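# Unload three sand cores from the mould onto boards

## Task

Lift three sand cores out of the mould and set them down on the plywood boards next to it, then open the grippers to release them. The three are the long core with the rounded nose and the two upright bladed cores in the mould half on the robot's right (the -y, right_arm side). The other two cores must remain upright in the mould.

## Robot and tools

Robot: two six-joint arms, left_arm and right_arm, each with a two-finger gripper and a wrist camera (cam_left_wrist, cam_right_wrist, both 896x504). The joint order for each arm is waist, shoulder, elbow, wrist pitch, wrist yaw, wrist roll. Use this order everywhere. The stated joint ranges in rad are: waist -2.618 to 3.054, shoulder 0.000 to 3.142, elbow 0.000 to 3.142, wrist pitch -1.571 to 1.571, wrist yaw -1.571 to 1.571, wrist roll -2.094 to 2.094. The true end stops may differ from these by up to 0.059 rad. A two-camera stand sits behind the arms. If a wrist-camera cable brushes anything, it counts as the hand touching it.

Frames: the scene frame has its origin at table-top height, halfway between the two nominal bases. +x points out over the table, +y toward left_arm, +z up. Image left and right do not follow arm names. The bases sit at left_arm (+0.031, +0.345, 0) m and right_arm (+0.030, -0.335, 0) m, each with a slight yaw. Each gripper's end_effector_position (m) and end_effector_quat_wxyz are reported in that arm's own base frame and can be off by a few cm. The fingers point along gripper +z and spread along gripper y. The reported point lies between the pads, about 1 cm short of the tips.

execute_actions(actions, cameras): actions is a list of actions. Each action is a list of up to 15 rows, one per 1/30 s step. If fewer rows are given, the last row repeats until 15 steps are filled. Every row has 14 numbers in [-1, 1], even when one arm stays idle:
- left_arm's six joint values, then its opening;
- then the same seven for right_arm.
Joint values are offsets, not poses. They count from the Joint targets at the start of that action, not from the previous row, so sending the same offset again moves the joint further. The scale is 1.0 = 2.224 rad for waist, shoulder and elbow, and 1.0 = 8.485 rad for the three wrist joints. Opening is absolute: +1 is fully open, -1 is closed.
If an action would push a joint more than 0.059 rad beyond its range, it is rejected for both arms. If the first action fails this check, or any action is malformed, the whole call is rejected. A joint that reaches its real stop is clamped there, and the result may say "joint sent to its limit".
Other limits per step: each target stays within 0.339 rad (big joints) or 2.2 rad (wrists) of the measured angle. Targets that would move the gripper more than 200 mm are scaled back.
cameras takes a list of names, ["all"], or []. An empty actions list returns images and full state.

move(target, speed, blend, opening_speed, grip_force, blocking, cameras): target is one 14-number row laid out as above, or a list of up to 15 such rows. Every row is an offset from the Joint targets as they stood when the call began, not from the previous row. The whole list shares 10 s. All joints run in step, so the hand follows a curve, and nothing is avoided on the way.
- speed: the peak joint speed in rad/s, 0.01 to 12.57, default 0.5. Give one value, or one per target.
- blend: a corner rounding radius in rad. The default 0 stops at each target.
- opening_speed: the rate the opening changes, in scale units per second, at least 0.2.
- grip_force: newtons per finger pad, 10 to 50. Give one value, or one per arm. It persists once set. Lower force makes the fingers close slowly.
- blocking=false: the call returns after about 0.5 s while the motion continues.
The result ends with a move: line (done, off_target, moving, held or fault, possibly naming arms, plus limits=held if steps were withheld). done does not mean nothing was touched.

Other tools:
- wait(seconds 0 to 10) holds the last commands; it returns early if a running move finishes.
- stop() brakes a running move.
- zoom_image(camera, region=[x0,y0,x1,y1]) enlarges part of the latest image from one wrist camera; each side is at most 504 px.
- finished_scene(scene) ends the scene irreversibly; make no further calls in that reply.

Result lines:
- Joint positions and Joint velocities: rad and rad/s per arm, then the finger-pad gap in m (0.094 when fully open).
- Joint targets: the base that the next offsets count from.
- Tool commands: the current opening commands.
- grip_measured: the opening on the command scale. It reads slightly wide when empty and about 0.064 under the part's width when squeezing a hard part.
- grip_effort_nm: the gripper motor effort, where negative means closing. It is not the force at the pads.
- Joint torques: drive outputs including gravity. They carry offsets and noise, and joints 1 to 3 wrap at ±28 N m.
- "joint command not followed": the clearance check changed some targets. It does not keep the two grippers apart.
- MOTOR HOT appears at 75 °C. At 90 °C an OVER-TEMPERATURE FAULT folds that arm away for good, and at 100 °C it goes limp.
Heat builds from holding loads, long reach, or pushing against something it cannot reach.

Cautions:
- Sand cores can crumble, so close slowly, for example with opening_speed or a reduced grip_force.
- To release, command an opening clearly above grip_measured, and only once the part is still.
- Lower parts gently rather than dropping them.
- Avoid fast contacts, hard presses against the mould or table, and any contact between the two arms, including one gripper closing on the other's fingers.
- Keep everything on the table.
- To end an arm's push, send its targets back past its measured positions. To hold a gripper as it is, resend its current opening, because 0 is a real command.
- Loose objects may get nudged occasionally.

Each tool is called after ">>>" by a JSON object that holds its "op" and its "data", one argument or row to a line.

## Session

>>> {"op": "execute_actions", "data": {
  "actions": []
}}

Scene clock: 0.00 s.
left_arm: end_effector_position=(+0.3628, -0.0246, +0.2019) grip_measured=+1.000 grip_effort_nm=n/a end_effector_quat_wxyz=(+0.567, -0.059, +0.819, -0.064) | right_arm: end_effector_position=(+0.3464, +0.0128, +0.2780) grip_measured=+1.000 grip_effort_nm=n/a end_effector_quat_wxyz=(+0.512, -0.227, +0.829, +0.002)
Joint positions: left_arm=[-0.096 1.023 0.565 0.102 -0.051 -0.204 0.094] | right_arm=[-0.157 1.051 1.019 -0.506 -0.374 -0.477 0.094]
Joint velocities: within noise
Joint torques (N m): no reading
Heat: left arm: 34 °C; right arm: 36 °C.
Joint targets: left_arm=[-0.096 1.015 0.574 0.108 -0.052 -0.203] | right_arm=[-0.157 1.043 1.031 -0.504 -0.378 -0.476]
Tool commands: left_gripper/opening=+1.0 right_gripper/opening=+1.0

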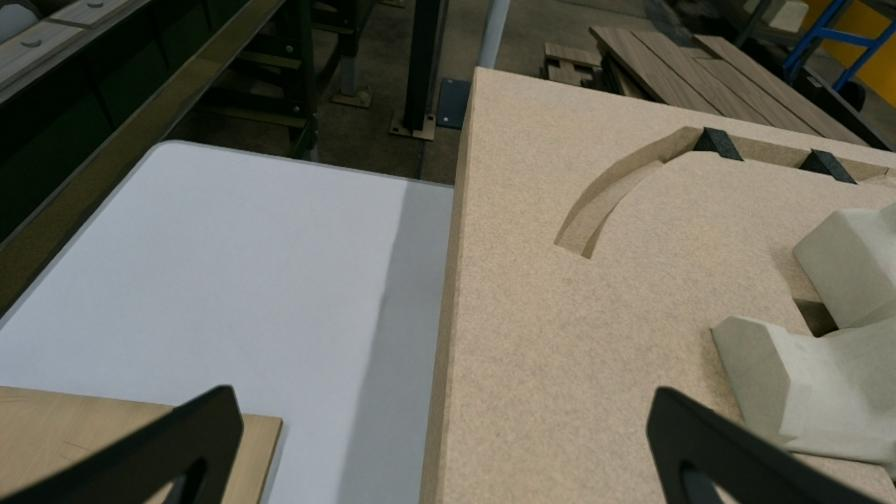

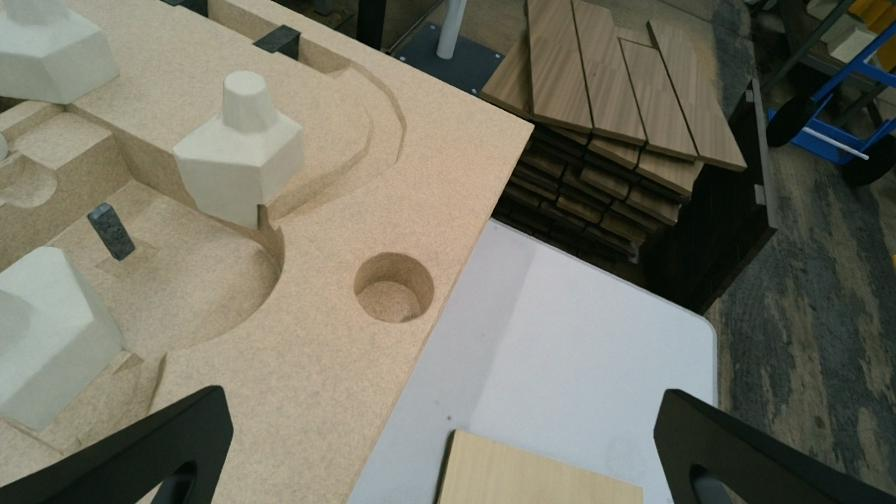

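>>> {"op": "move", "data": {
  "target": [-0.0917,0.1281,0.5063,-0.1895,0.0061,0.0239,1,0.2055,0.1156,0.3008,-0.1174,0.0446,0.0561,1],
  "speed": 0.8,
  "cameras": ["all"]
}}

Scene clock: 33.17 s.
left_arm: end_effector_position=(+0.2537, -0.0736, +0.2963) grip_measured=+1.000 grip_effort_nm=0.03 end_effector_quat_wxyz=(+0.228, +0.138, +0.963, -0.030) | right_arm: end_effector_position=(+0.2536, +0.0788, +0.2947) grip_measured=+1.000 grip_effort_nm=0.03 end_effector_quat_wxyz=(+0.227, -0.147, +0.962, +0.035)
Joint positions: left_arm=[-0.292 1.293 1.679 -1.492 -0.008 -0.006 0.094] | right_arm=[0.294 1.295 1.673 -1.486 -0.006 -0.008 0.094]
Joint torques (N m): left_arm=[-0.61 -2.25 6.04 1.27 0.12 0.01] | right_arm=[0.54 -2.3 6.94 0.69 0.05 0.05]
Heat: left arm: 36 °C; right arm: 39 °C.
Joint targets: left_arm=[-0.300 1.300 1.701 -1.500 0.000 0.000] | right_arm=[0.300 1.301 1.700 -1.501 0.000 0.000]
move: done

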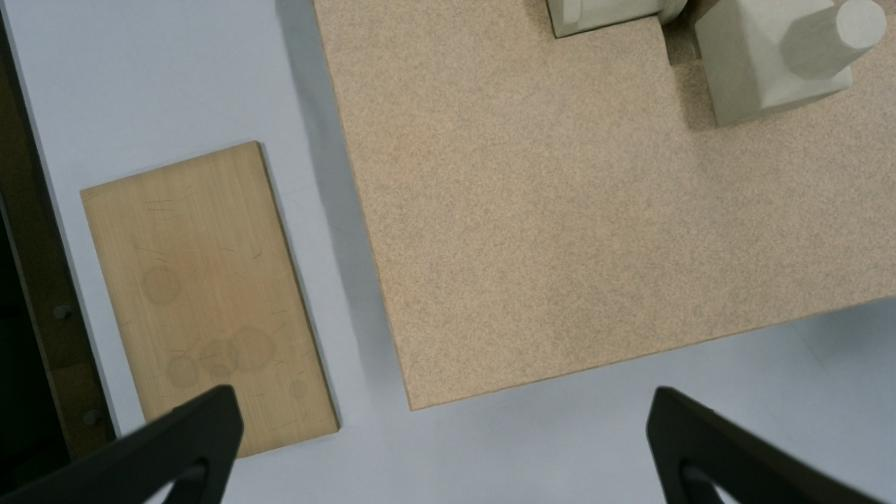

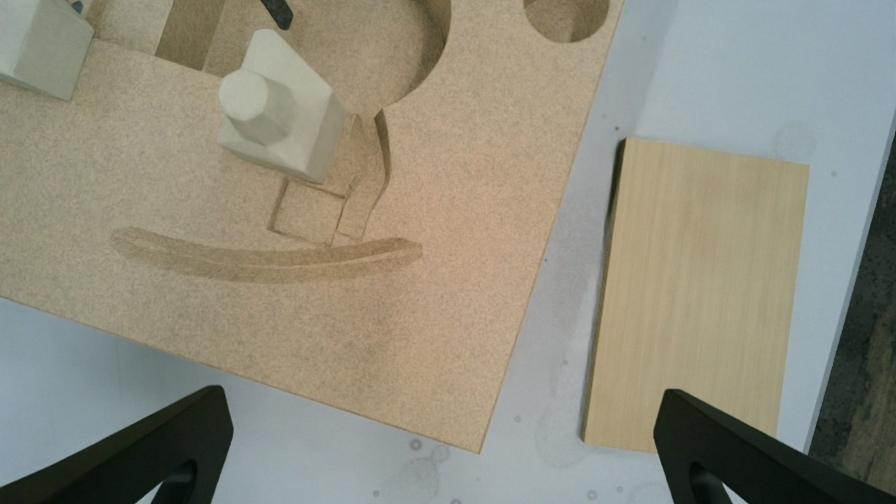

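>>> {"op": "move", "data": {
  "target": [0,0.2698,0.2698,0,0,0,1,0,0.2698,0.2698,0,0,0,1],
  "speed": 0.8,
  "cameras": ["all"]
}}

>>> {"op": "move", "data": {
  "target": [0.09,0,0,0,0,0,1,0.1349,0,0,0,0,0,1],
  "speed": 0.8,
  "cameras": ["all"]
}}

Scene clock: 39.70 s.
left_arm: end_effector_position=(+0.4020, -0.1183, +0.2915) grip_measured=+1.000 grip_effort_nm=0.03 end_effector_quat_wxyz=(+0.225, +0.138, +0.964, -0.030) | right_arm: end_effector_position=(+0.4006, +0.1231, +0.2883) grip_measured=+1.000 grip_effort_nm=0.03 end_effector_quat_wxyz=(+0.219, -0.147, +0.964, +0.034)
Joint positions: left_arm=[-0.292 1.894 2.278 -1.498 -0.008 -0.006 0.094] | right_arm=[0.294 1.899 2.275 -1.5 -0.005 -0.008 0.094]
Joint torques (N m): left_arm=[-0.58 -7.3 6.13 1.28 0.12 0.01] | right_arm=[0.54 -7.56 6.82 0.79 0.04 0.05]
Heat: left arm: 36 °C; right arm: 38 °C.
Joint targets: left_arm=[-0.300 1.900 2.300 -1.500 0.000 0.000] | right_arm=[0.300 1.901 2.300 -1.500 0.000 0.000]
move: done

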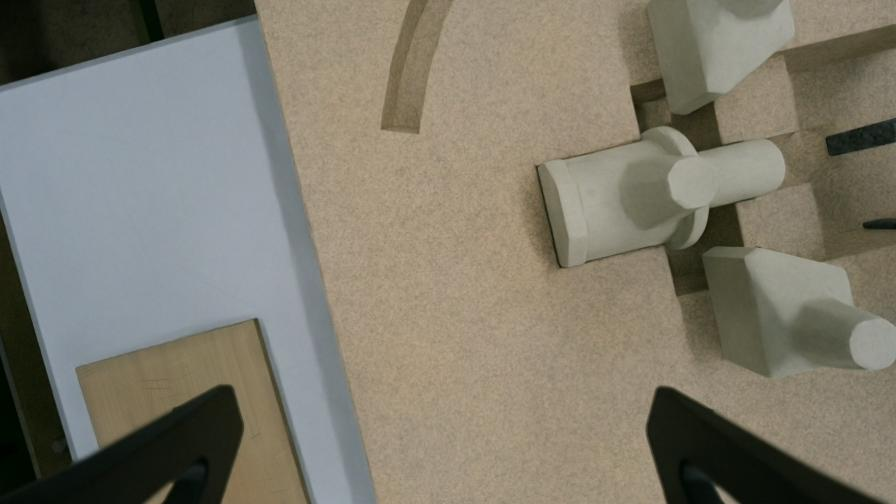

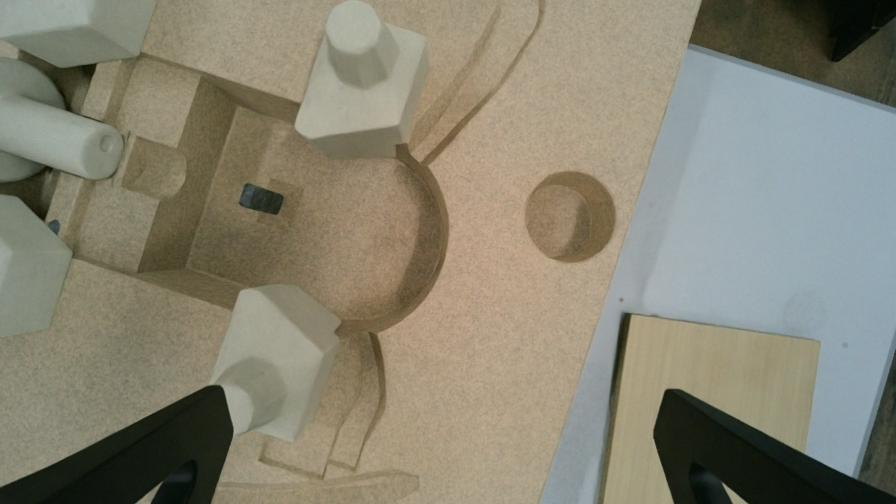

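Scene clock: 40.60 s.
left_arm: end_effector_position=(+0.4172, -0.0387, +0.2915) grip_measured=+1.000 grip_effort_nm=0.03 end_effector_quat_wxyz=(+0.226, +0.044, +0.973, -0.010) | right_arm: end_effector_position=(+0.3436, +0.2400, +0.2883) grip_measured=+1.000 grip_effort_nm=0.03 end_effector_quat_wxyz=(+0.211, -0.294, +0.930, +0.067)
Joint positions: left_arm=[-0.097 1.894 2.278 -1.498 -0.004 -0.005 0.094] | right_arm=[0.606 1.899 2.275 -1.5 -0.004 -0.007 0.094]
Joint torques (N m): left_arm=[-0.25 -7.3 6.02 1.26 0.07 0] | right_arm=[-0.36 -7.53 6.82 0.78 0.04 0.04]
Heat: left arm: 36 °C; right arm: 38 °C.
Joint targets: left_arm=[-0.099 1.900 2.300 -1.500 0.000 0.000] | right_arm=[0.600 1.901 2.300 -1.500 0.000 0.000]
move: done

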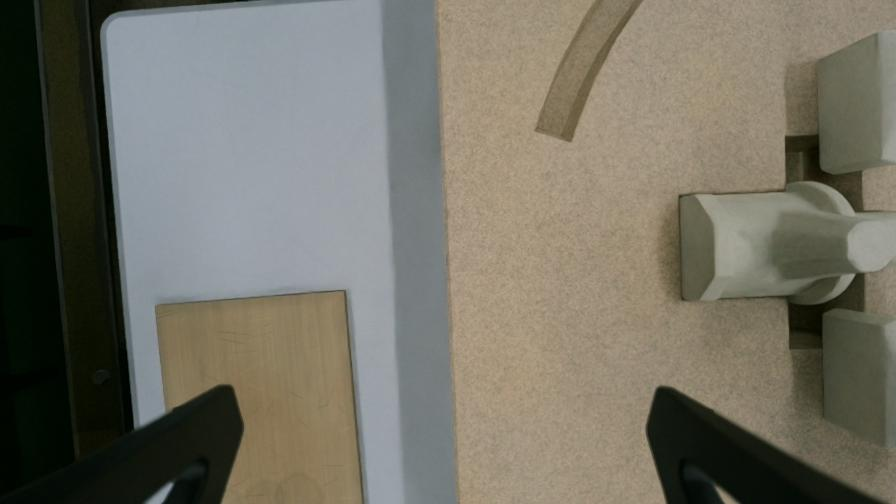

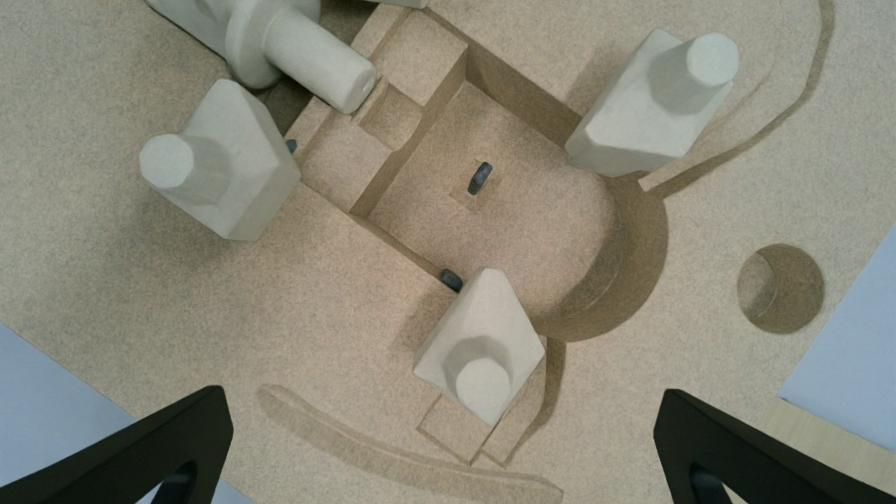

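>>> {"op": "zoom_image", "data": {
  "camera": "cam_right_wrist",
  "region": [380, 240, 600, 480]
}}

>>> {"op": "zoom_image", "data": {
  "camera": "cam_right_wrist",
  "region": [540, 0, 780, 220]
}}

>>> {"op": "zoom_image", "data": {
  "camera": "cam_right_wrist",
  "region": [120, 0, 420, 260]
}}

Scaled by 2.100.

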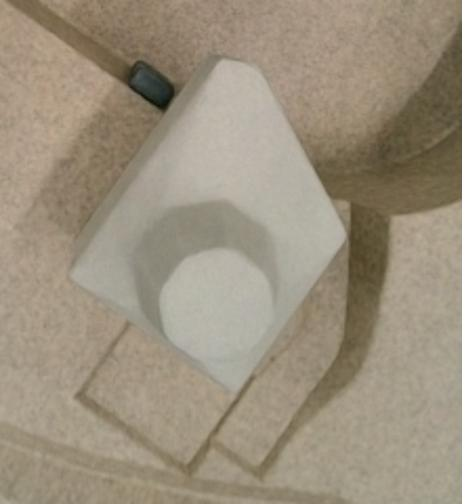

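Scaled by 2.100.

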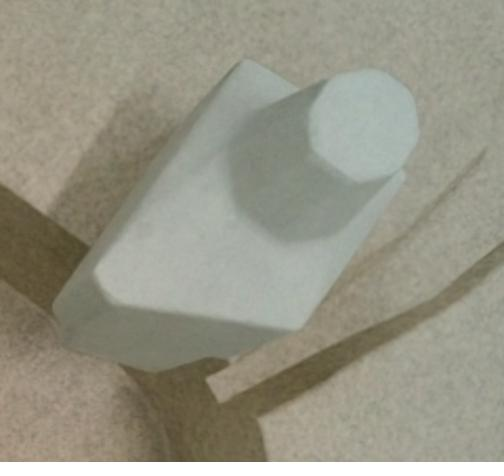

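Scaled by 1.680.

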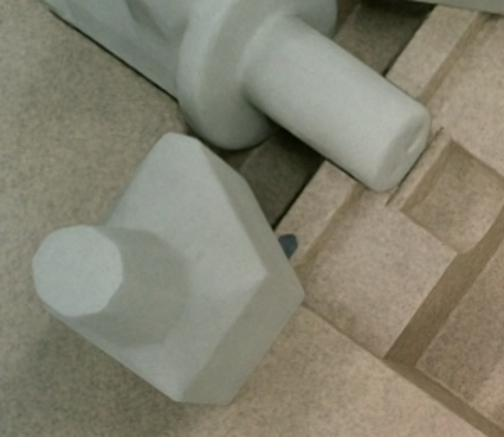

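>>> {"op": "move", "data": {
  "target": [0,0,0,0,0,0,1,-0.2982,-0.0576,-0.3163,-0.0028,-0.1124,-0.2036,1],
  "speed": 0.7,
  "cameras": ["all"]
}}

Scene clock: 208.87 s.
left_arm: end_effector_position=(+0.4172, -0.0387, +0.2915) grip_measured=+1.000 grip_effort_nm=0.03 end_effector_quat_wxyz=(+0.226, +0.044, +0.973, -0.010) | right_arm: end_effector_position=(+0.3172, +0.1254, +0.2067) grip_measured=+1.000 grip_effort_nm=0.03 end_effector_quat_wxyz=(-0.303, +0.635, -0.629, -0.329)
Joint positions: left_arm=[-0.097 1.894 2.278 -1.498 -0.004 -0.005 0.094] | right_arm=[-0.061 1.809 1.605 -1.508 -0.921 -1.712 0.094]
Joint torques (N m): left_arm=[-0.21 -7.32 6.08 1.28 0.06 -0.02] | right_arm=[0.02 -10.22 4.33 -0.25 -0.7 -0.23]
Heat: left arm: 38 °C; right arm: 38 °C.
Joint targets: left_arm=[-0.099 1.900 2.300 -1.500 0.000 0.000] | right_arm=[-0.063 1.772 1.597 -1.524 -0.953 -1.727]
move: off_target (right_arm); right_arm: the shoulder is farthest, 0.036 rad from its target

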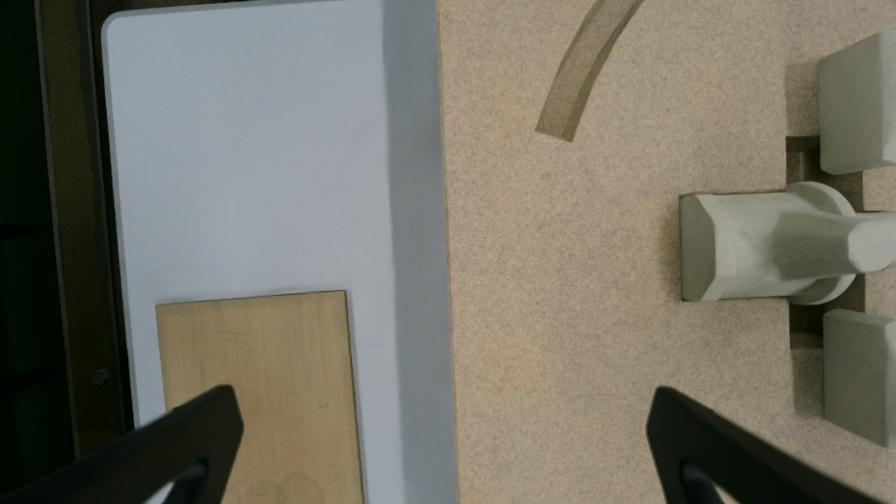

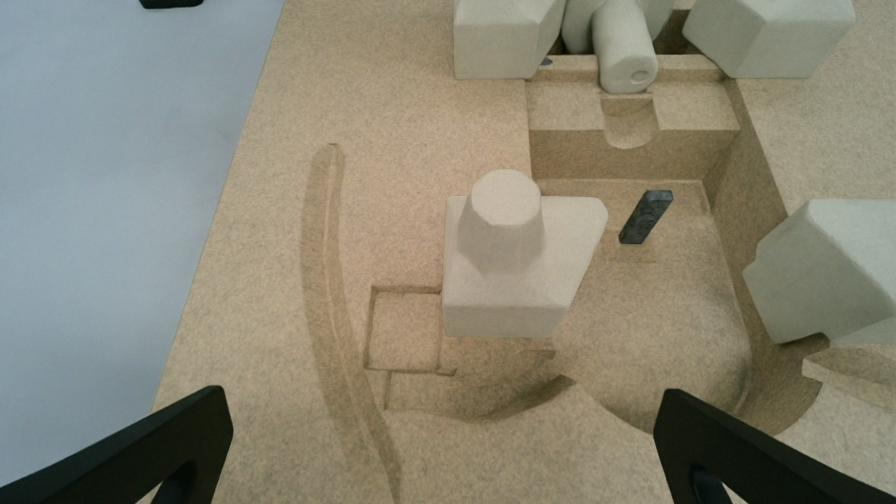

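>>> {"op": "move", "data": {
  "target": [0,0,0,0,0,0,1,0.0475,0.0035,-0.0424,0.0296,0.0002,0.0214,1],
  "speed": 0.4,
  "cameras": ["cam_right_wrist"]
}}

Scene clock: 230.37 s.
left_arm: end_effector_position=(+0.4172, -0.0387, +0.2915) grip_measured=+1.000 grip_effort_nm=0.03 end_effector_quat_wxyz=(+0.226, +0.044, +0.973, -0.010) | right_arm: end_effector_position=(+0.3250, +0.1572, +0.1824) grip_measured=+1.000 grip_effort_nm=0.03 end_effector_quat_wxyz=(-0.300, +0.636, -0.631, -0.328)
Joint positions: left_arm=[-0.097 1.894 2.278 -1.498 -0.004 -0.005 0.094] | right_arm=[0.038 1.806 1.511 -1.289 -0.922 -1.547 0.094]
Joint torques (N m): left_arm=[-0.2 -7.34 6.01 1.28 0.07 0.01] | right_arm=[0.4 -9.39 4.52 0.24 -0.68 -0.07]
Heat: left arm: 38 °C; right arm: 41 °C.
Joint targets: left_arm=[-0.099 1.900 2.300 -1.500 0.000 0.000] | right_arm=[0.042 1.780 1.502 -1.273 -0.952 -1.546]
move: done
Images, in order (width x height): cam_right_wrist 896x504.

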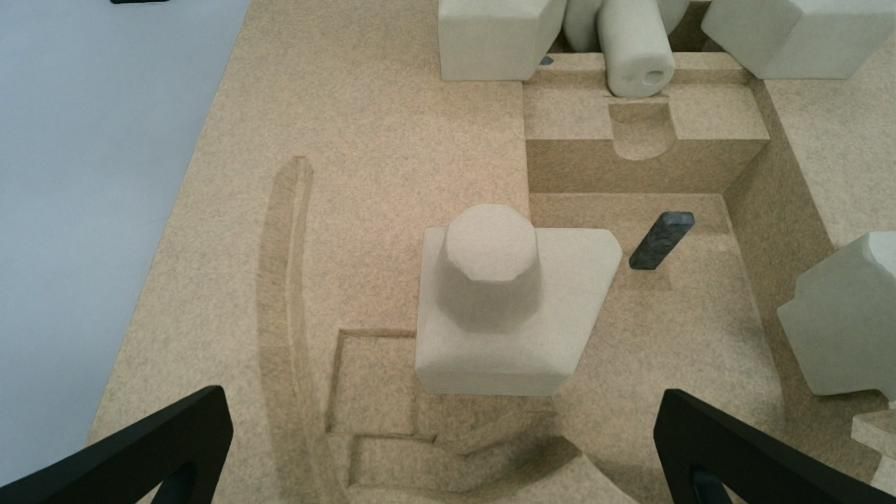

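>>> {"op": "move", "data": {
  "target": [0,0,0,0,0,0,1,0.0507,0.0095,-0.0336,0.03,0.0004,0.0229,1],
  "speed": 0.3,
  "cameras": ["cam_right_wrist"]
}}

Scene clock: 239.70 s.
left_arm: end_effector_position=(+0.4172, -0.0387, +0.2915) grip_measured=+1.000 grip_effort_nm=0.03 end_effector_quat_wxyz=(+0.226, +0.044, +0.973, -0.010) | right_arm: end_effector_position=(+0.3351, +0.1972, +0.1662) grip_measured=+1.000 grip_effort_nm=0.03 end_effector_quat_wxyz=(-0.312, +0.637, -0.627, -0.324)
Joint positions: left_arm=[-0.097 1.894 2.278 -1.498 -0.004 -0.005 0.094] | right_arm=[0.151 1.806 1.437 -1.037 -0.922 -1.354 0.094]
Joint torques (N m): left_arm=[-0.21 -7.3 6 1.26 0.06 0.01] | right_arm=[0.38 -7.88 4.67 0.56 -0.64 -0.03]
Heat: left arm: 38 °C; right arm: 39 °C.
Joint targets: left_arm=[-0.099 1.900 2.300 -1.500 0.000 0.000] | right_arm=[0.155 1.801 1.428 -1.019 -0.948 -1.352]
move: done
Images, in order (width x height): cam_right_wrist 896x504.

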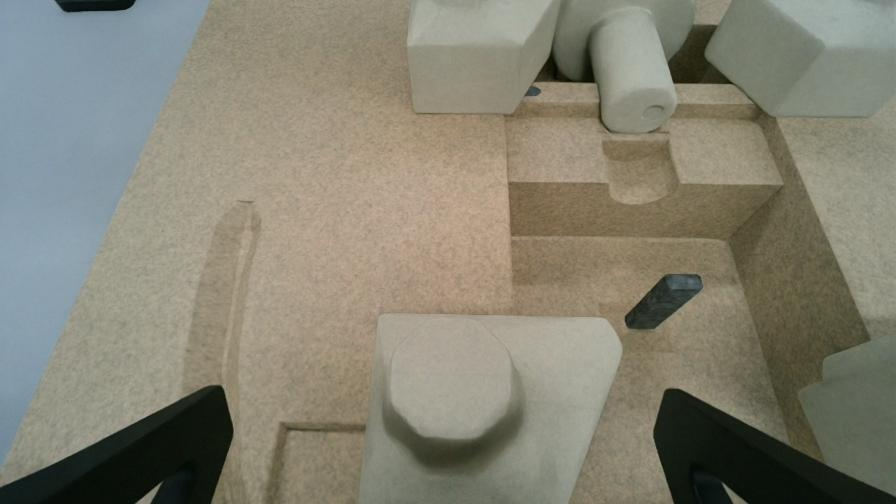

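>>> {"op": "move", "data": {
  "target": [0,0,0,0,0,0,1,-0.0005,0.0063,-0.01425,0.0055,0,0,1],
  "speed": 0.15,
  "cameras": ["cam_right_wrist"]
}}

Scene clock: 251.77 s.
left_arm: end_effector_position=(+0.4172, -0.0387, +0.2915) grip_measured=+1.000 grip_effort_nm=0.03 end_effector_quat_wxyz=(+0.226, +0.044, +0.973, -0.010) | right_arm: end_effector_position=(+0.3366, +0.1974, +0.1588) grip_measured=+1.000 grip_effort_nm=0.03 end_effector_quat_wxyz=(-0.317, +0.638, -0.624, -0.320)
Joint positions: left_arm=[-0.097 1.894 2.278 -1.498 -0.004 -0.005 0.094] | right_arm=[0.151 1.806 1.405 -0.99 -0.922 -1.353 0.094]
Joint torques (N m): left_arm=[-0.13 -7.27 6.06 1.29 0.07 0] | right_arm=[0.25 -6.78 4.68 0.5 -0.64 -0.02]
Heat: left arm: 38 °C; right arm: 37 °C.
Joint targets: left_arm=[-0.099 1.900 2.300 -1.500 0.000 0.000] | right_arm=[0.154 1.815 1.396 -0.972 -0.948 -1.352]
move: done
Images, in order (width x height): cam_right_wrist 896x504.

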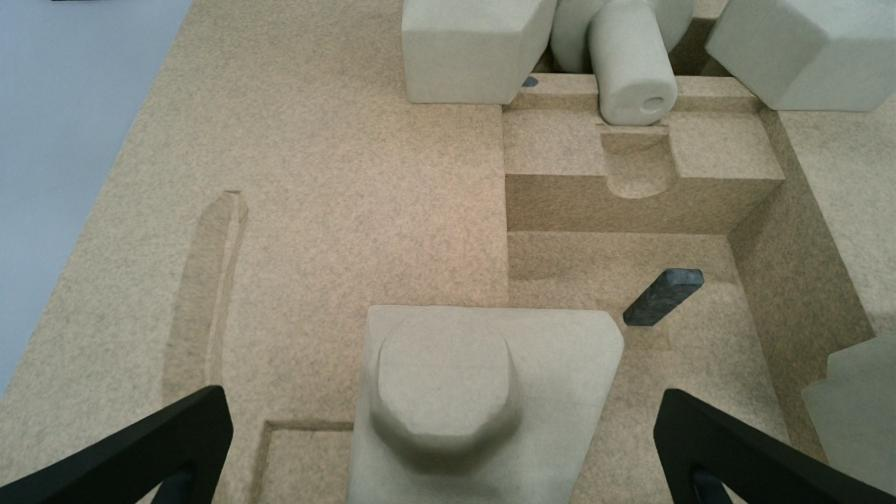

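>>> {"op": "move", "data": {
  "target": [0,0,0,0,0,0,1,0,0.0085,0,0.0024,0,0,1],
  "speed": 0.15,
  "cameras": ["cam_right_wrist"]
}}

Scene clock: 258.20 s.
left_arm: end_effector_position=(+0.4172, -0.0387, +0.2915) grip_measured=+1.000 grip_effort_nm=0.03 end_effector_quat_wxyz=(+0.226, +0.044, +0.973, -0.010) | right_arm: end_effector_position=(+0.3408, +0.1980, +0.1541) grip_measured=+1.000 grip_effort_nm=0.02 end_effector_quat_wxyz=(-0.319, +0.639, -0.623, -0.318)
Joint positions: left_arm=[-0.097 1.894 2.278 -1.498 -0.004 -0.005 0.094] | right_arm=[0.151 1.821 1.405 -0.969 -0.922 -1.353 0.094]
Joint torques (N m): left_arm=[-0.25 -7.32 6.02 1.27 0.08 0.01] | right_arm=[0.28 -6.67 4.71 0.56 -0.63 -0.03]
Heat: left arm: 38 °C; right arm: 36 °C.
Joint targets: left_arm=[-0.099 1.900 2.300 -1.500 0.000 0.000] | right_arm=[0.154 1.834 1.396 -0.952 -0.948 -1.352]
move: done
Images, in order (width x height): cam_right_wrist 896x504.

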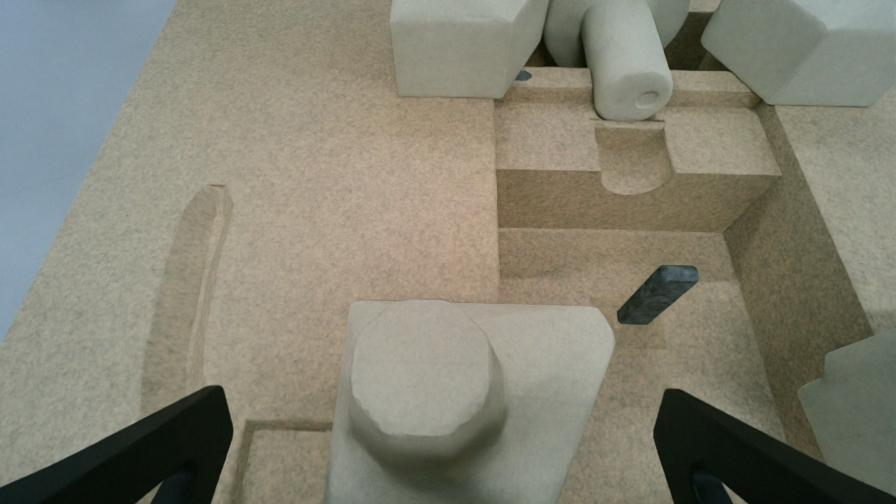

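>>> {"op": "move", "data": {
  "target": [0,0,0,0,0,0,1,0,0,-0.0085,0.0024,0,0,1],
  "speed": 0.15,
  "cameras": ["cam_right_wrist"]
}}

Scene clock: 262.57 s.
left_arm: end_effector_position=(+0.4172, -0.0387, +0.2915) grip_measured=+1.000 grip_effort_nm=0.03 end_effector_quat_wxyz=(+0.226, +0.044, +0.973, -0.010) | right_arm: end_effector_position=(+0.3402, +0.1980, +0.1495) grip_measured=+1.000 grip_effort_nm=0.03 end_effector_quat_wxyz=(-0.319, +0.639, -0.623, -0.318)
Joint positions: left_arm=[-0.097 1.894 2.278 -1.498 -0.004 -0.005 0.094] | right_arm=[0.151 1.821 1.386 -0.949 -0.922 -1.353 0.094]
Joint torques (N m): left_arm=[-0.13 -7.32 6.06 1.28 0.07 0] | right_arm=[0.28 -6.63 4.64 0.54 -0.64 -0.04]
Heat: left arm: 38 °C; right arm: 36 °C.
Joint targets: left_arm=[-0.099 1.900 2.300 -1.500 0.000 0.000] | right_arm=[0.154 1.834 1.377 -0.931 -0.948 -1.352]
move: done
Images, in order (width x height): cam_right_wrist 896x504.

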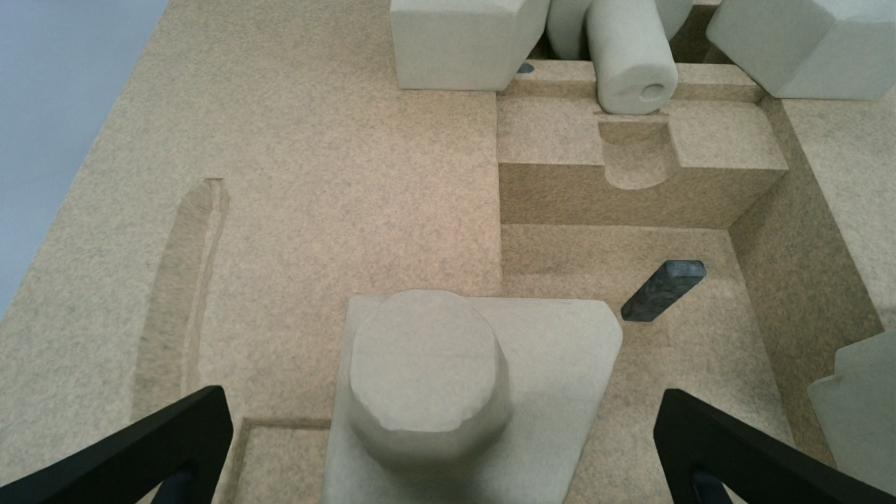

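>>> {"op": "move", "data": {
  "target": [0,0,0,0,0,0,1,0,0,0,-0.00265,0,0,1],
  "speed": 0.15
}}

>>> {"op": "move", "data": {
  "target": [0,0,0,0,0,0,1,0,0,0,0,0,0,-0.6],
  "grip_force": [50,20],
  "opening_speed": 0.4,
  "cameras": ["cam_right_wrist"]
}}

Scene clock: 271.73 s.
left_arm: end_effector_position=(+0.4172, -0.0387, +0.2915) grip_measured=+1.000 grip_effort_nm=0.04 end_effector_quat_wxyz=(+0.226, +0.044, +0.973, -0.010) | right_arm: end_effector_position=(+0.3402, +0.1980, +0.1495) grip_measured=+1.000 grip_effort_nm=0.03 end_effector_quat_wxyz=(-0.319, +0.639, -0.623, -0.318)
Joint positions: left_arm=[-0.097 1.894 2.278 -1.498 -0.004 -0.005 0.094] | right_arm=[0.151 1.821 1.386 -0.949 -0.922 -1.353 0.094]
Joint torques (N m): left_arm=[-0.17 -7.27 6.13 1.29 0.06 0] | right_arm=[0.27 -6.63 4.67 0.32 -0.64 -0.03]
Heat: left arm: 38 °C; right arm: 36 °C.
Joint targets: left_arm=[-0.099 1.900 2.300 -1.500 0.000 0.000] | right_arm=[0.154 1.834 1.377 -0.954 -0.948 -1.352]
move: done

Scene clock: 277.67 s.
left_arm: end_effector_position=(+0.4172, -0.0387, +0.2915) grip_measured=+1.000 grip_effort_nm=0.03 end_effector_quat_wxyz=(+0.226, +0.044, +0.973, -0.010) | right_arm: end_effector_position=(+0.3386, +0.1996, +0.1517) grip_measured=-0.223 grip_effort_nm=-0.41 end_effector_quat_wxyz=(-0.322, +0.636, -0.621, -0.326)
Joint positions: left_arm=[-0.097 1.894 2.278 -1.498 -0.004 -0.005 0.094] | right_arm=[0.151 1.821 1.386 -0.954 -0.939 -1.353 0.037]
Joint torques (N m): left_arm=[-0.18 -7.27 6.06 1.27 0.04 0.01] | right_arm=[0.25 -6.63 4.63 0.38 -0.48 -0.03]
Heat: left arm: 38 °C; right arm: 36 °C.
Joint targets: left_arm=[-0.099 1.900 2.300 -1.500 0.000 0.000] | right_arm=[0.154 1.834 1.377 -0.954 -0.948 -1.352]
grip_force (N): 50, 20
move: done
Images, in order (width x height): cam_right_wrist 896x504.

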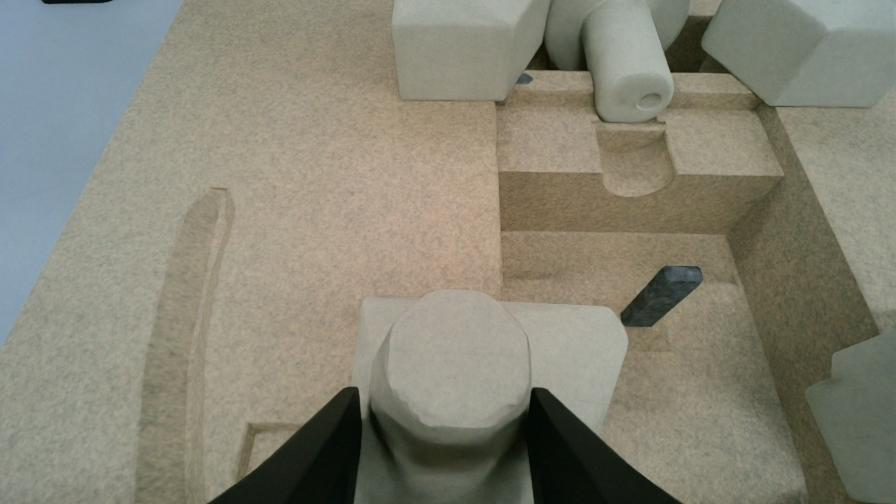

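>>> {"op": "move", "data": {
  "target": [
    [0,0,0,0,0,0,1,0,-0.0097,0.0686,-0.02045,0,0,-0.6],
    [0,0,0,0,0,0,1,0,-0.0059,0.1539,-0.04178,0,0,-0.6]
  ],
  "speed": 0.12,
  "blend": 0.02,
  "cameras": ["all"]
}}

Scene clock: 291.37 s.
left_arm: end_effector_position=(+0.4172, -0.0387, +0.2915) grip_measured=+1.000 grip_effort_nm=0.03 end_effector_quat_wxyz=(+0.226, +0.044, +0.973, -0.010) | right_arm: end_effector_position=(+0.3346, +0.1922, +0.2147) grip_measured=-0.236 grip_effort_nm=-0.45 end_effector_quat_wxyz=(-0.287, +0.636, -0.642, -0.318)
Joint positions: left_arm=[-0.097 1.894 2.278 -1.498 -0.004 -0.005 0.094] | right_arm=[0.151 1.821 1.678 -1.301 -0.878 -1.351 0.036]
Joint torques (N m): left_arm=[-0.25 -7.28 6.01 1.29 0.08 0.01] | right_arm=[0.28 -7.62 8.66 0.22 -1.06 -0.05]
Heat: left arm: 38 °C; right arm: 36 °C.
Joint targets: left_arm=[-0.099 1.900 2.300 -1.500 0.000 0.000] | right_arm=[0.154 1.821 1.719 -1.308 -0.948 -1.351]
grip_force (N): 50, 20
move: off_target (right_arm); right_arm: the wrist yaw is farthest, 0.070 rad from its target

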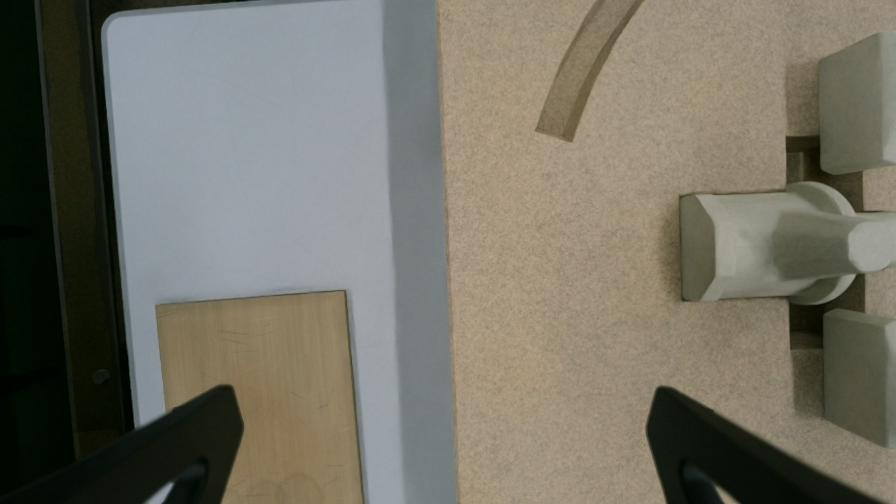

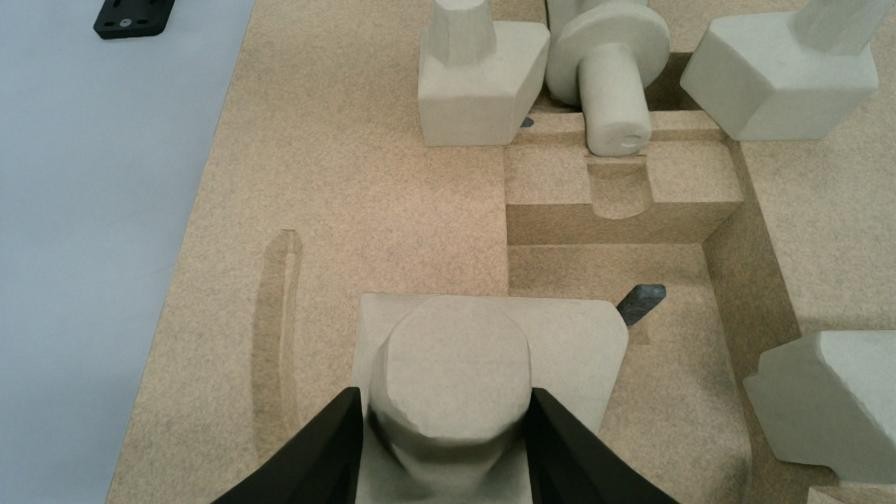

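>>> {"op": "move", "data": {
  "target": [0,0,0,0,0,0,1,0,0.017,0.0942,-0.0203,0,0,-0.6],
  "speed": 0.2,
  "cameras": ["cam_right_wrist"]
}}

Scene clock: 296.50 s.
left_arm: end_effector_position=(+0.4172, -0.0387, +0.2915) grip_measured=+1.000 grip_effort_nm=0.03 end_effector_quat_wxyz=(+0.226, +0.044, +0.973, -0.010) | right_arm: end_effector_position=(+0.3359, +0.1924, +0.2561) grip_measured=-0.236 grip_effort_nm=-0.45 end_effector_quat_wxyz=(-0.288, +0.636, -0.642, -0.316)
Joint positions: left_arm=[-0.097 1.894 2.278 -1.498 -0.004 -0.005 0.094] | right_arm=[0.151 1.855 1.888 -1.473 -0.877 -1.35 0.036]
Joint torques (N m): left_arm=[-0.23 -7.31 6.01 1.27 0.04 -0.02] | right_arm=[0.25 -7.41 8.38 0.25 -1.06 -0.06]
Heat: left arm: 38 °C; right arm: 36 °C.
Joint targets: left_arm=[-0.099 1.900 2.300 -1.500 0.000 0.000] | right_arm=[0.154 1.859 1.929 -1.480 -0.948 -1.352]
grip_force (N): 50, 20
move: off_target (right_arm); right_arm: the wrist yaw is farthest, 0.071 rad from its target
Images, in order (width x height): cam_right_wrist 896x504.

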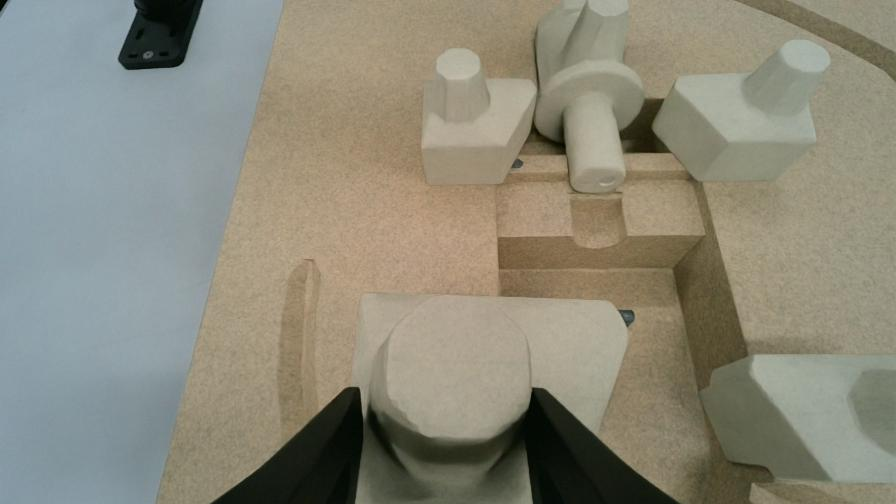

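>>> {"op": "move", "data": {
  "target": [-0.3916,-0.625,-0.7131,0.1116,0,0,1,0,0,0,0,0,0,-0.6],
  "speed": 0.8,
  "cameras": ["all"]
}}

Scene clock: 304.73 s.
left_arm: end_effector_position=(+0.1456, -0.2070, +0.2654) grip_measured=+1.000 grip_effort_nm=0.03 end_effector_quat_wxyz=(+0.498, +0.381, +0.734, -0.261) | right_arm: end_effector_position=(+0.3359, +0.1924, +0.2561) grip_measured=-0.236 grip_effort_nm=-0.45 end_effector_quat_wxyz=(-0.288, +0.636, -0.642, -0.317)
Joint positions: left_arm=[-0.963 0.523 0.721 -0.573 -0.001 -0.005 0.094] | right_arm=[0.151 1.855 1.888 -1.473 -0.877 -1.35 0.036]
Joint torques (N m): left_arm=[-0.54 0.29 4.81 2.36 0.04 -0.01] | right_arm=[0.24 -7.41 8.39 0.23 -1.07 -0.06]
Heat: left arm: 38 °C; right arm: 37 °C.
Joint targets: left_arm=[-0.970 0.510 0.714 -0.553 0.000 0.000] | right_arm=[0.154 1.859 1.929 -1.481 -0.948 -1.352]
grip_force (N): 50, 20
move: off_target (right_arm); right_arm: the wrist yaw is farthest, 0.071 rad from its target

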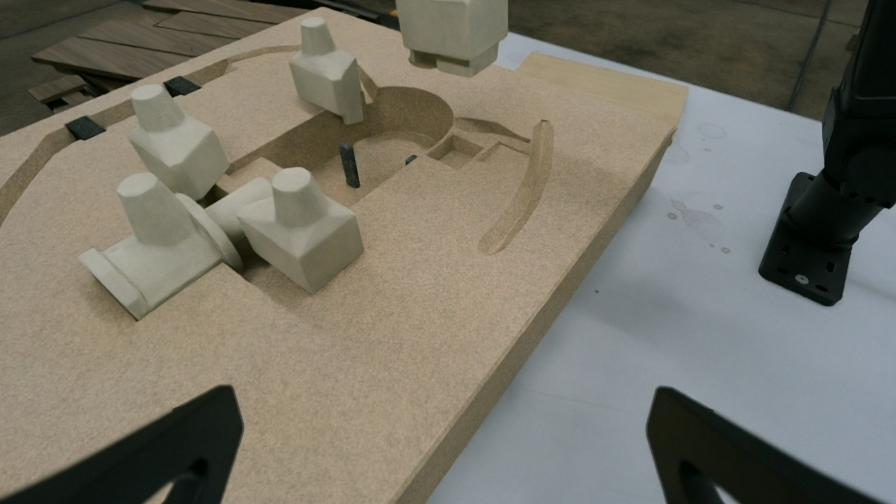

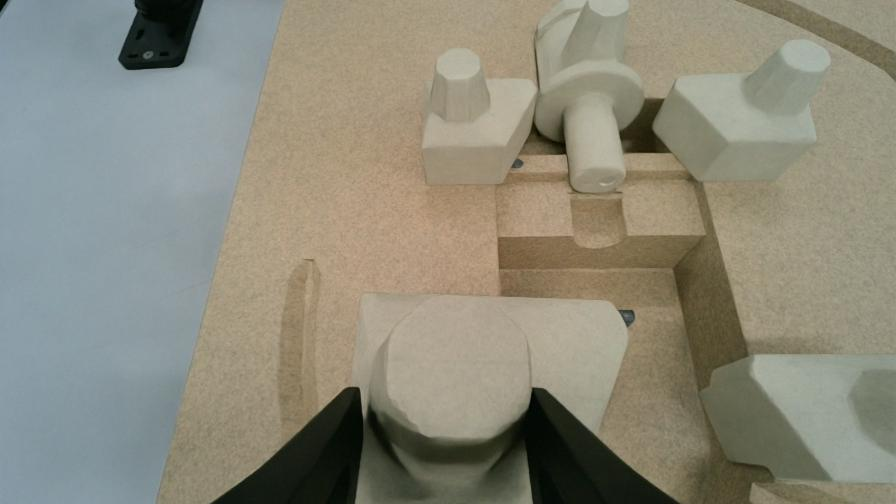

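>>> {"op": "zoom_image", "data": {
  "camera": "cam_left_wrist",
  "region": [360, 0, 560, 120]
}}

>>> {"op": "zoom_image", "data": {
  "camera": "cam_left_wrist",
  "region": [220, 0, 520, 200]
}}

>>> {"op": "zoom_image", "data": {
  "camera": "cam_left_wrist",
  "region": [60, 60, 380, 340]
}}

Scaled by 2.520.

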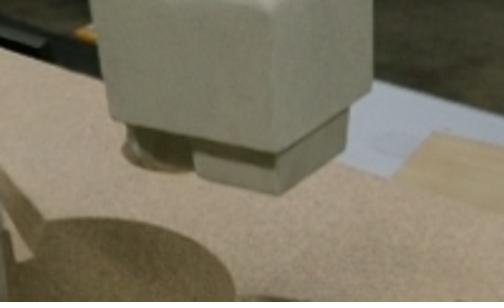

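Scaled by 1.680.

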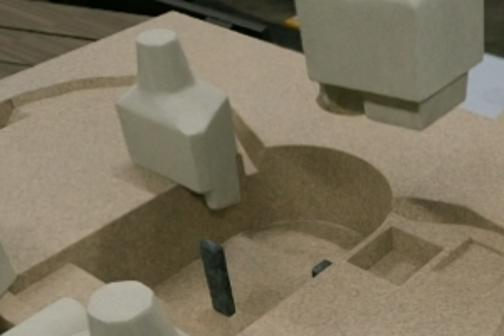

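Scaled by 1.575.

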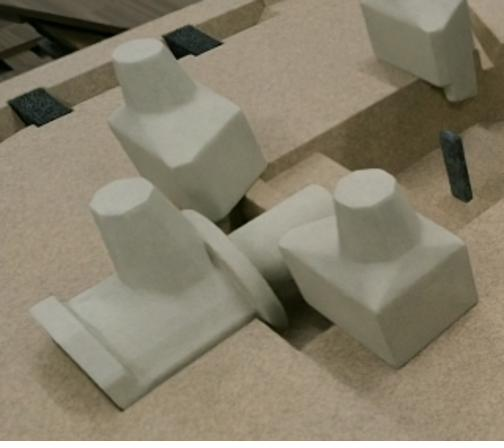

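>>> {"op": "move", "data": {
  "target": [0,0,0,0,0,0,1,-0.2693,-0.0937,-0.1455,-0.0053,0.1117,0.1593,-0.6],
  "speed": 0.5,
  "cameras": ["all"]
}}

Scene clock: 369.27 s.
left_arm: end_effector_position=(+0.1456, -0.2070, +0.2656) grip_measured=+1.000 grip_effort_nm=0.03 end_effector_quat_wxyz=(+0.499, +0.381, +0.734, -0.261) | right_arm: end_effector_position=(+0.2686, -0.1249, +0.1676) grip_measured=-0.240 grip_effort_nm=-0.45 end_effector_quat_wxyz=(-0.011, +0.216, +0.976, +0.006)
Joint positions: left_arm=[-0.963 0.523 0.721 -0.572 -0.001 -0.005 0.094] | right_arm=[-0.443 1.696 1.605 -1.504 -0.008 -0.008 0.036]
Joint velocities: left_arm=[within noise] | right_arm=[0.012 -0.017 0.002 -0.022 0.022 0.183 0]
Joint torques (N m): left_arm=[-0.54 0.29 4.92 2.39 0.04 0] | right_arm=[-0.08 -10.04 5.05 -0.13 0.06 0.07]
Heat: left arm: 39 °C; right arm: 39 °C.
Joint targets: left_arm=[-0.970 0.510 0.714 -0.553 0.000 0.000] | right_arm=[-0.445 1.651 1.605 -1.526 -0.001 0.000]
grip_force (N): 50, 20
move: off_target (right_arm); right_arm: the shoulder is farthest, 0.045 rad from its target

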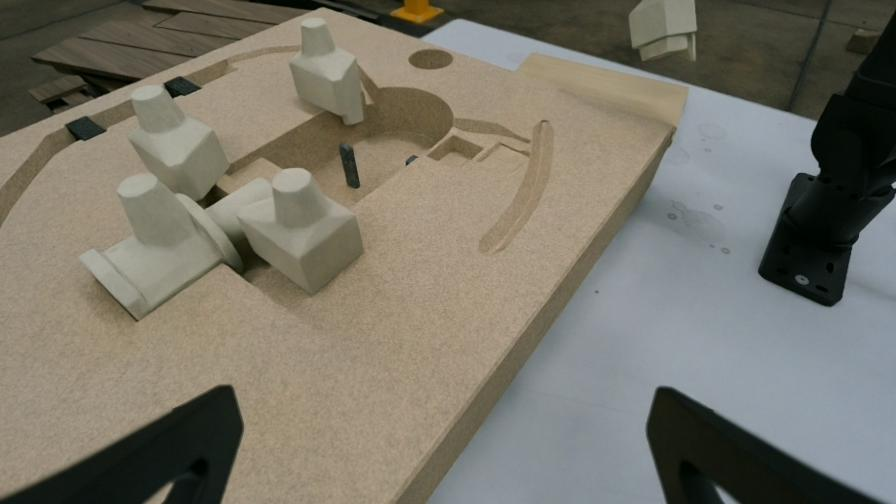

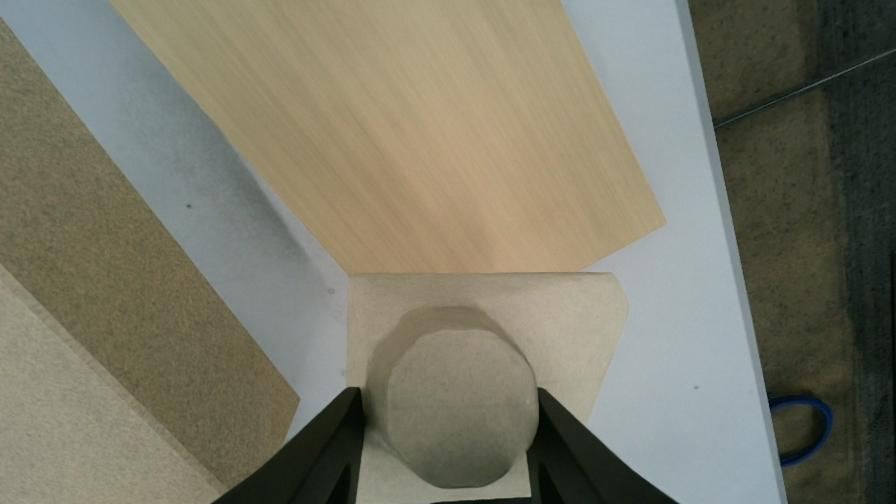

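>>> {"op": "move", "data": {
  "target": [-0.13,0.08,0.08,0,0,0,1,0,0,0,0,0,0,-0.6],
  "speed": 0.5,
  "cameras": ["all"]
}}

Scene clock: 419.87 s.
left_arm: end_effector_position=(+0.0884, -0.2647, +0.2943) grip_measured=+1.000 grip_effort_nm=0.03 end_effector_quat_wxyz=(+0.451, +0.485, +0.673, -0.328) | right_arm: end_effector_position=(+0.2686, -0.1250, +0.1676) grip_measured=-0.240 grip_effort_nm=-0.45 end_effector_quat_wxyz=(-0.011, +0.216, +0.976, +0.006)
Joint positions: left_arm=[-1.252 0.689 0.867 -0.564 0 -0.004 0.094] | right_arm=[-0.443 1.696 1.605 -1.504 -0.008 -0.008 0.036]
Joint torques (N m): left_arm=[-0.53 0.18 7.53 2.28 0.02 -0.01] | right_arm=[-0.16 -10.06 5.05 -0.12 0.06 0.06]
Heat: left arm: 42 °C; right arm: 42 °C.
Joint targets: left_arm=[-1.260 0.688 0.892 -0.553 0.000 0.000] | right_arm=[-0.445 1.651 1.605 -1.526 0.000 0.000]
grip_force (N): 50, 20
move: off_target (right_arm); right_arm: the shoulder is farthest, 0.045 rad from its target

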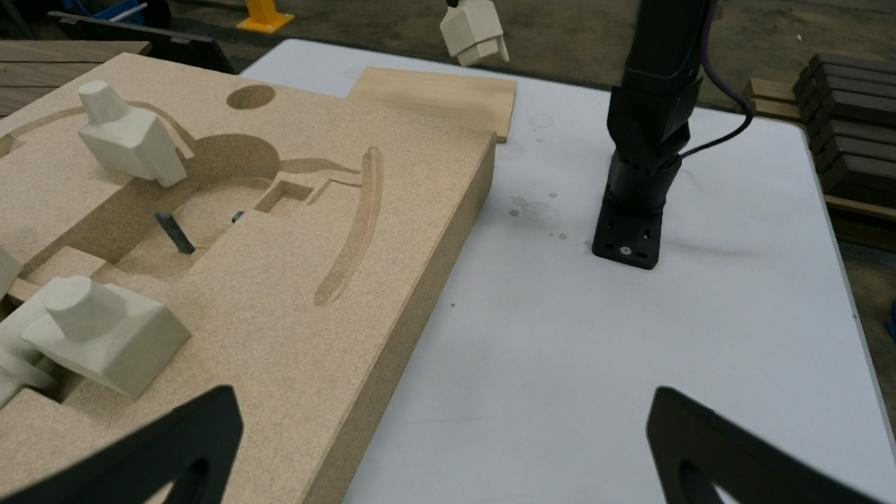

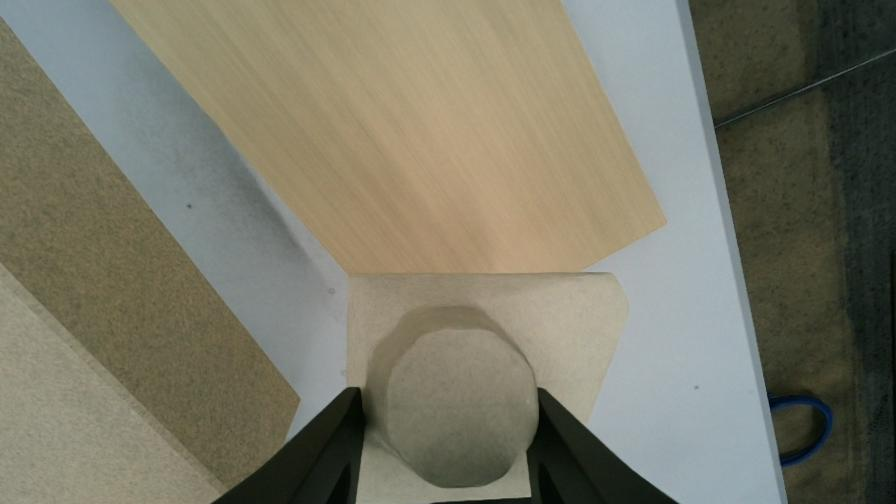

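>>> {"op": "zoom_image", "data": {
  "camera": "cam_left_wrist",
  "region": [340, 0, 640, 180]
}}

Scaled by 1.680.

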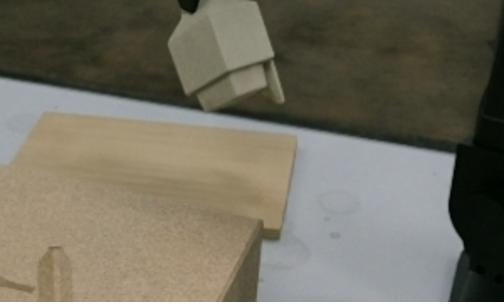

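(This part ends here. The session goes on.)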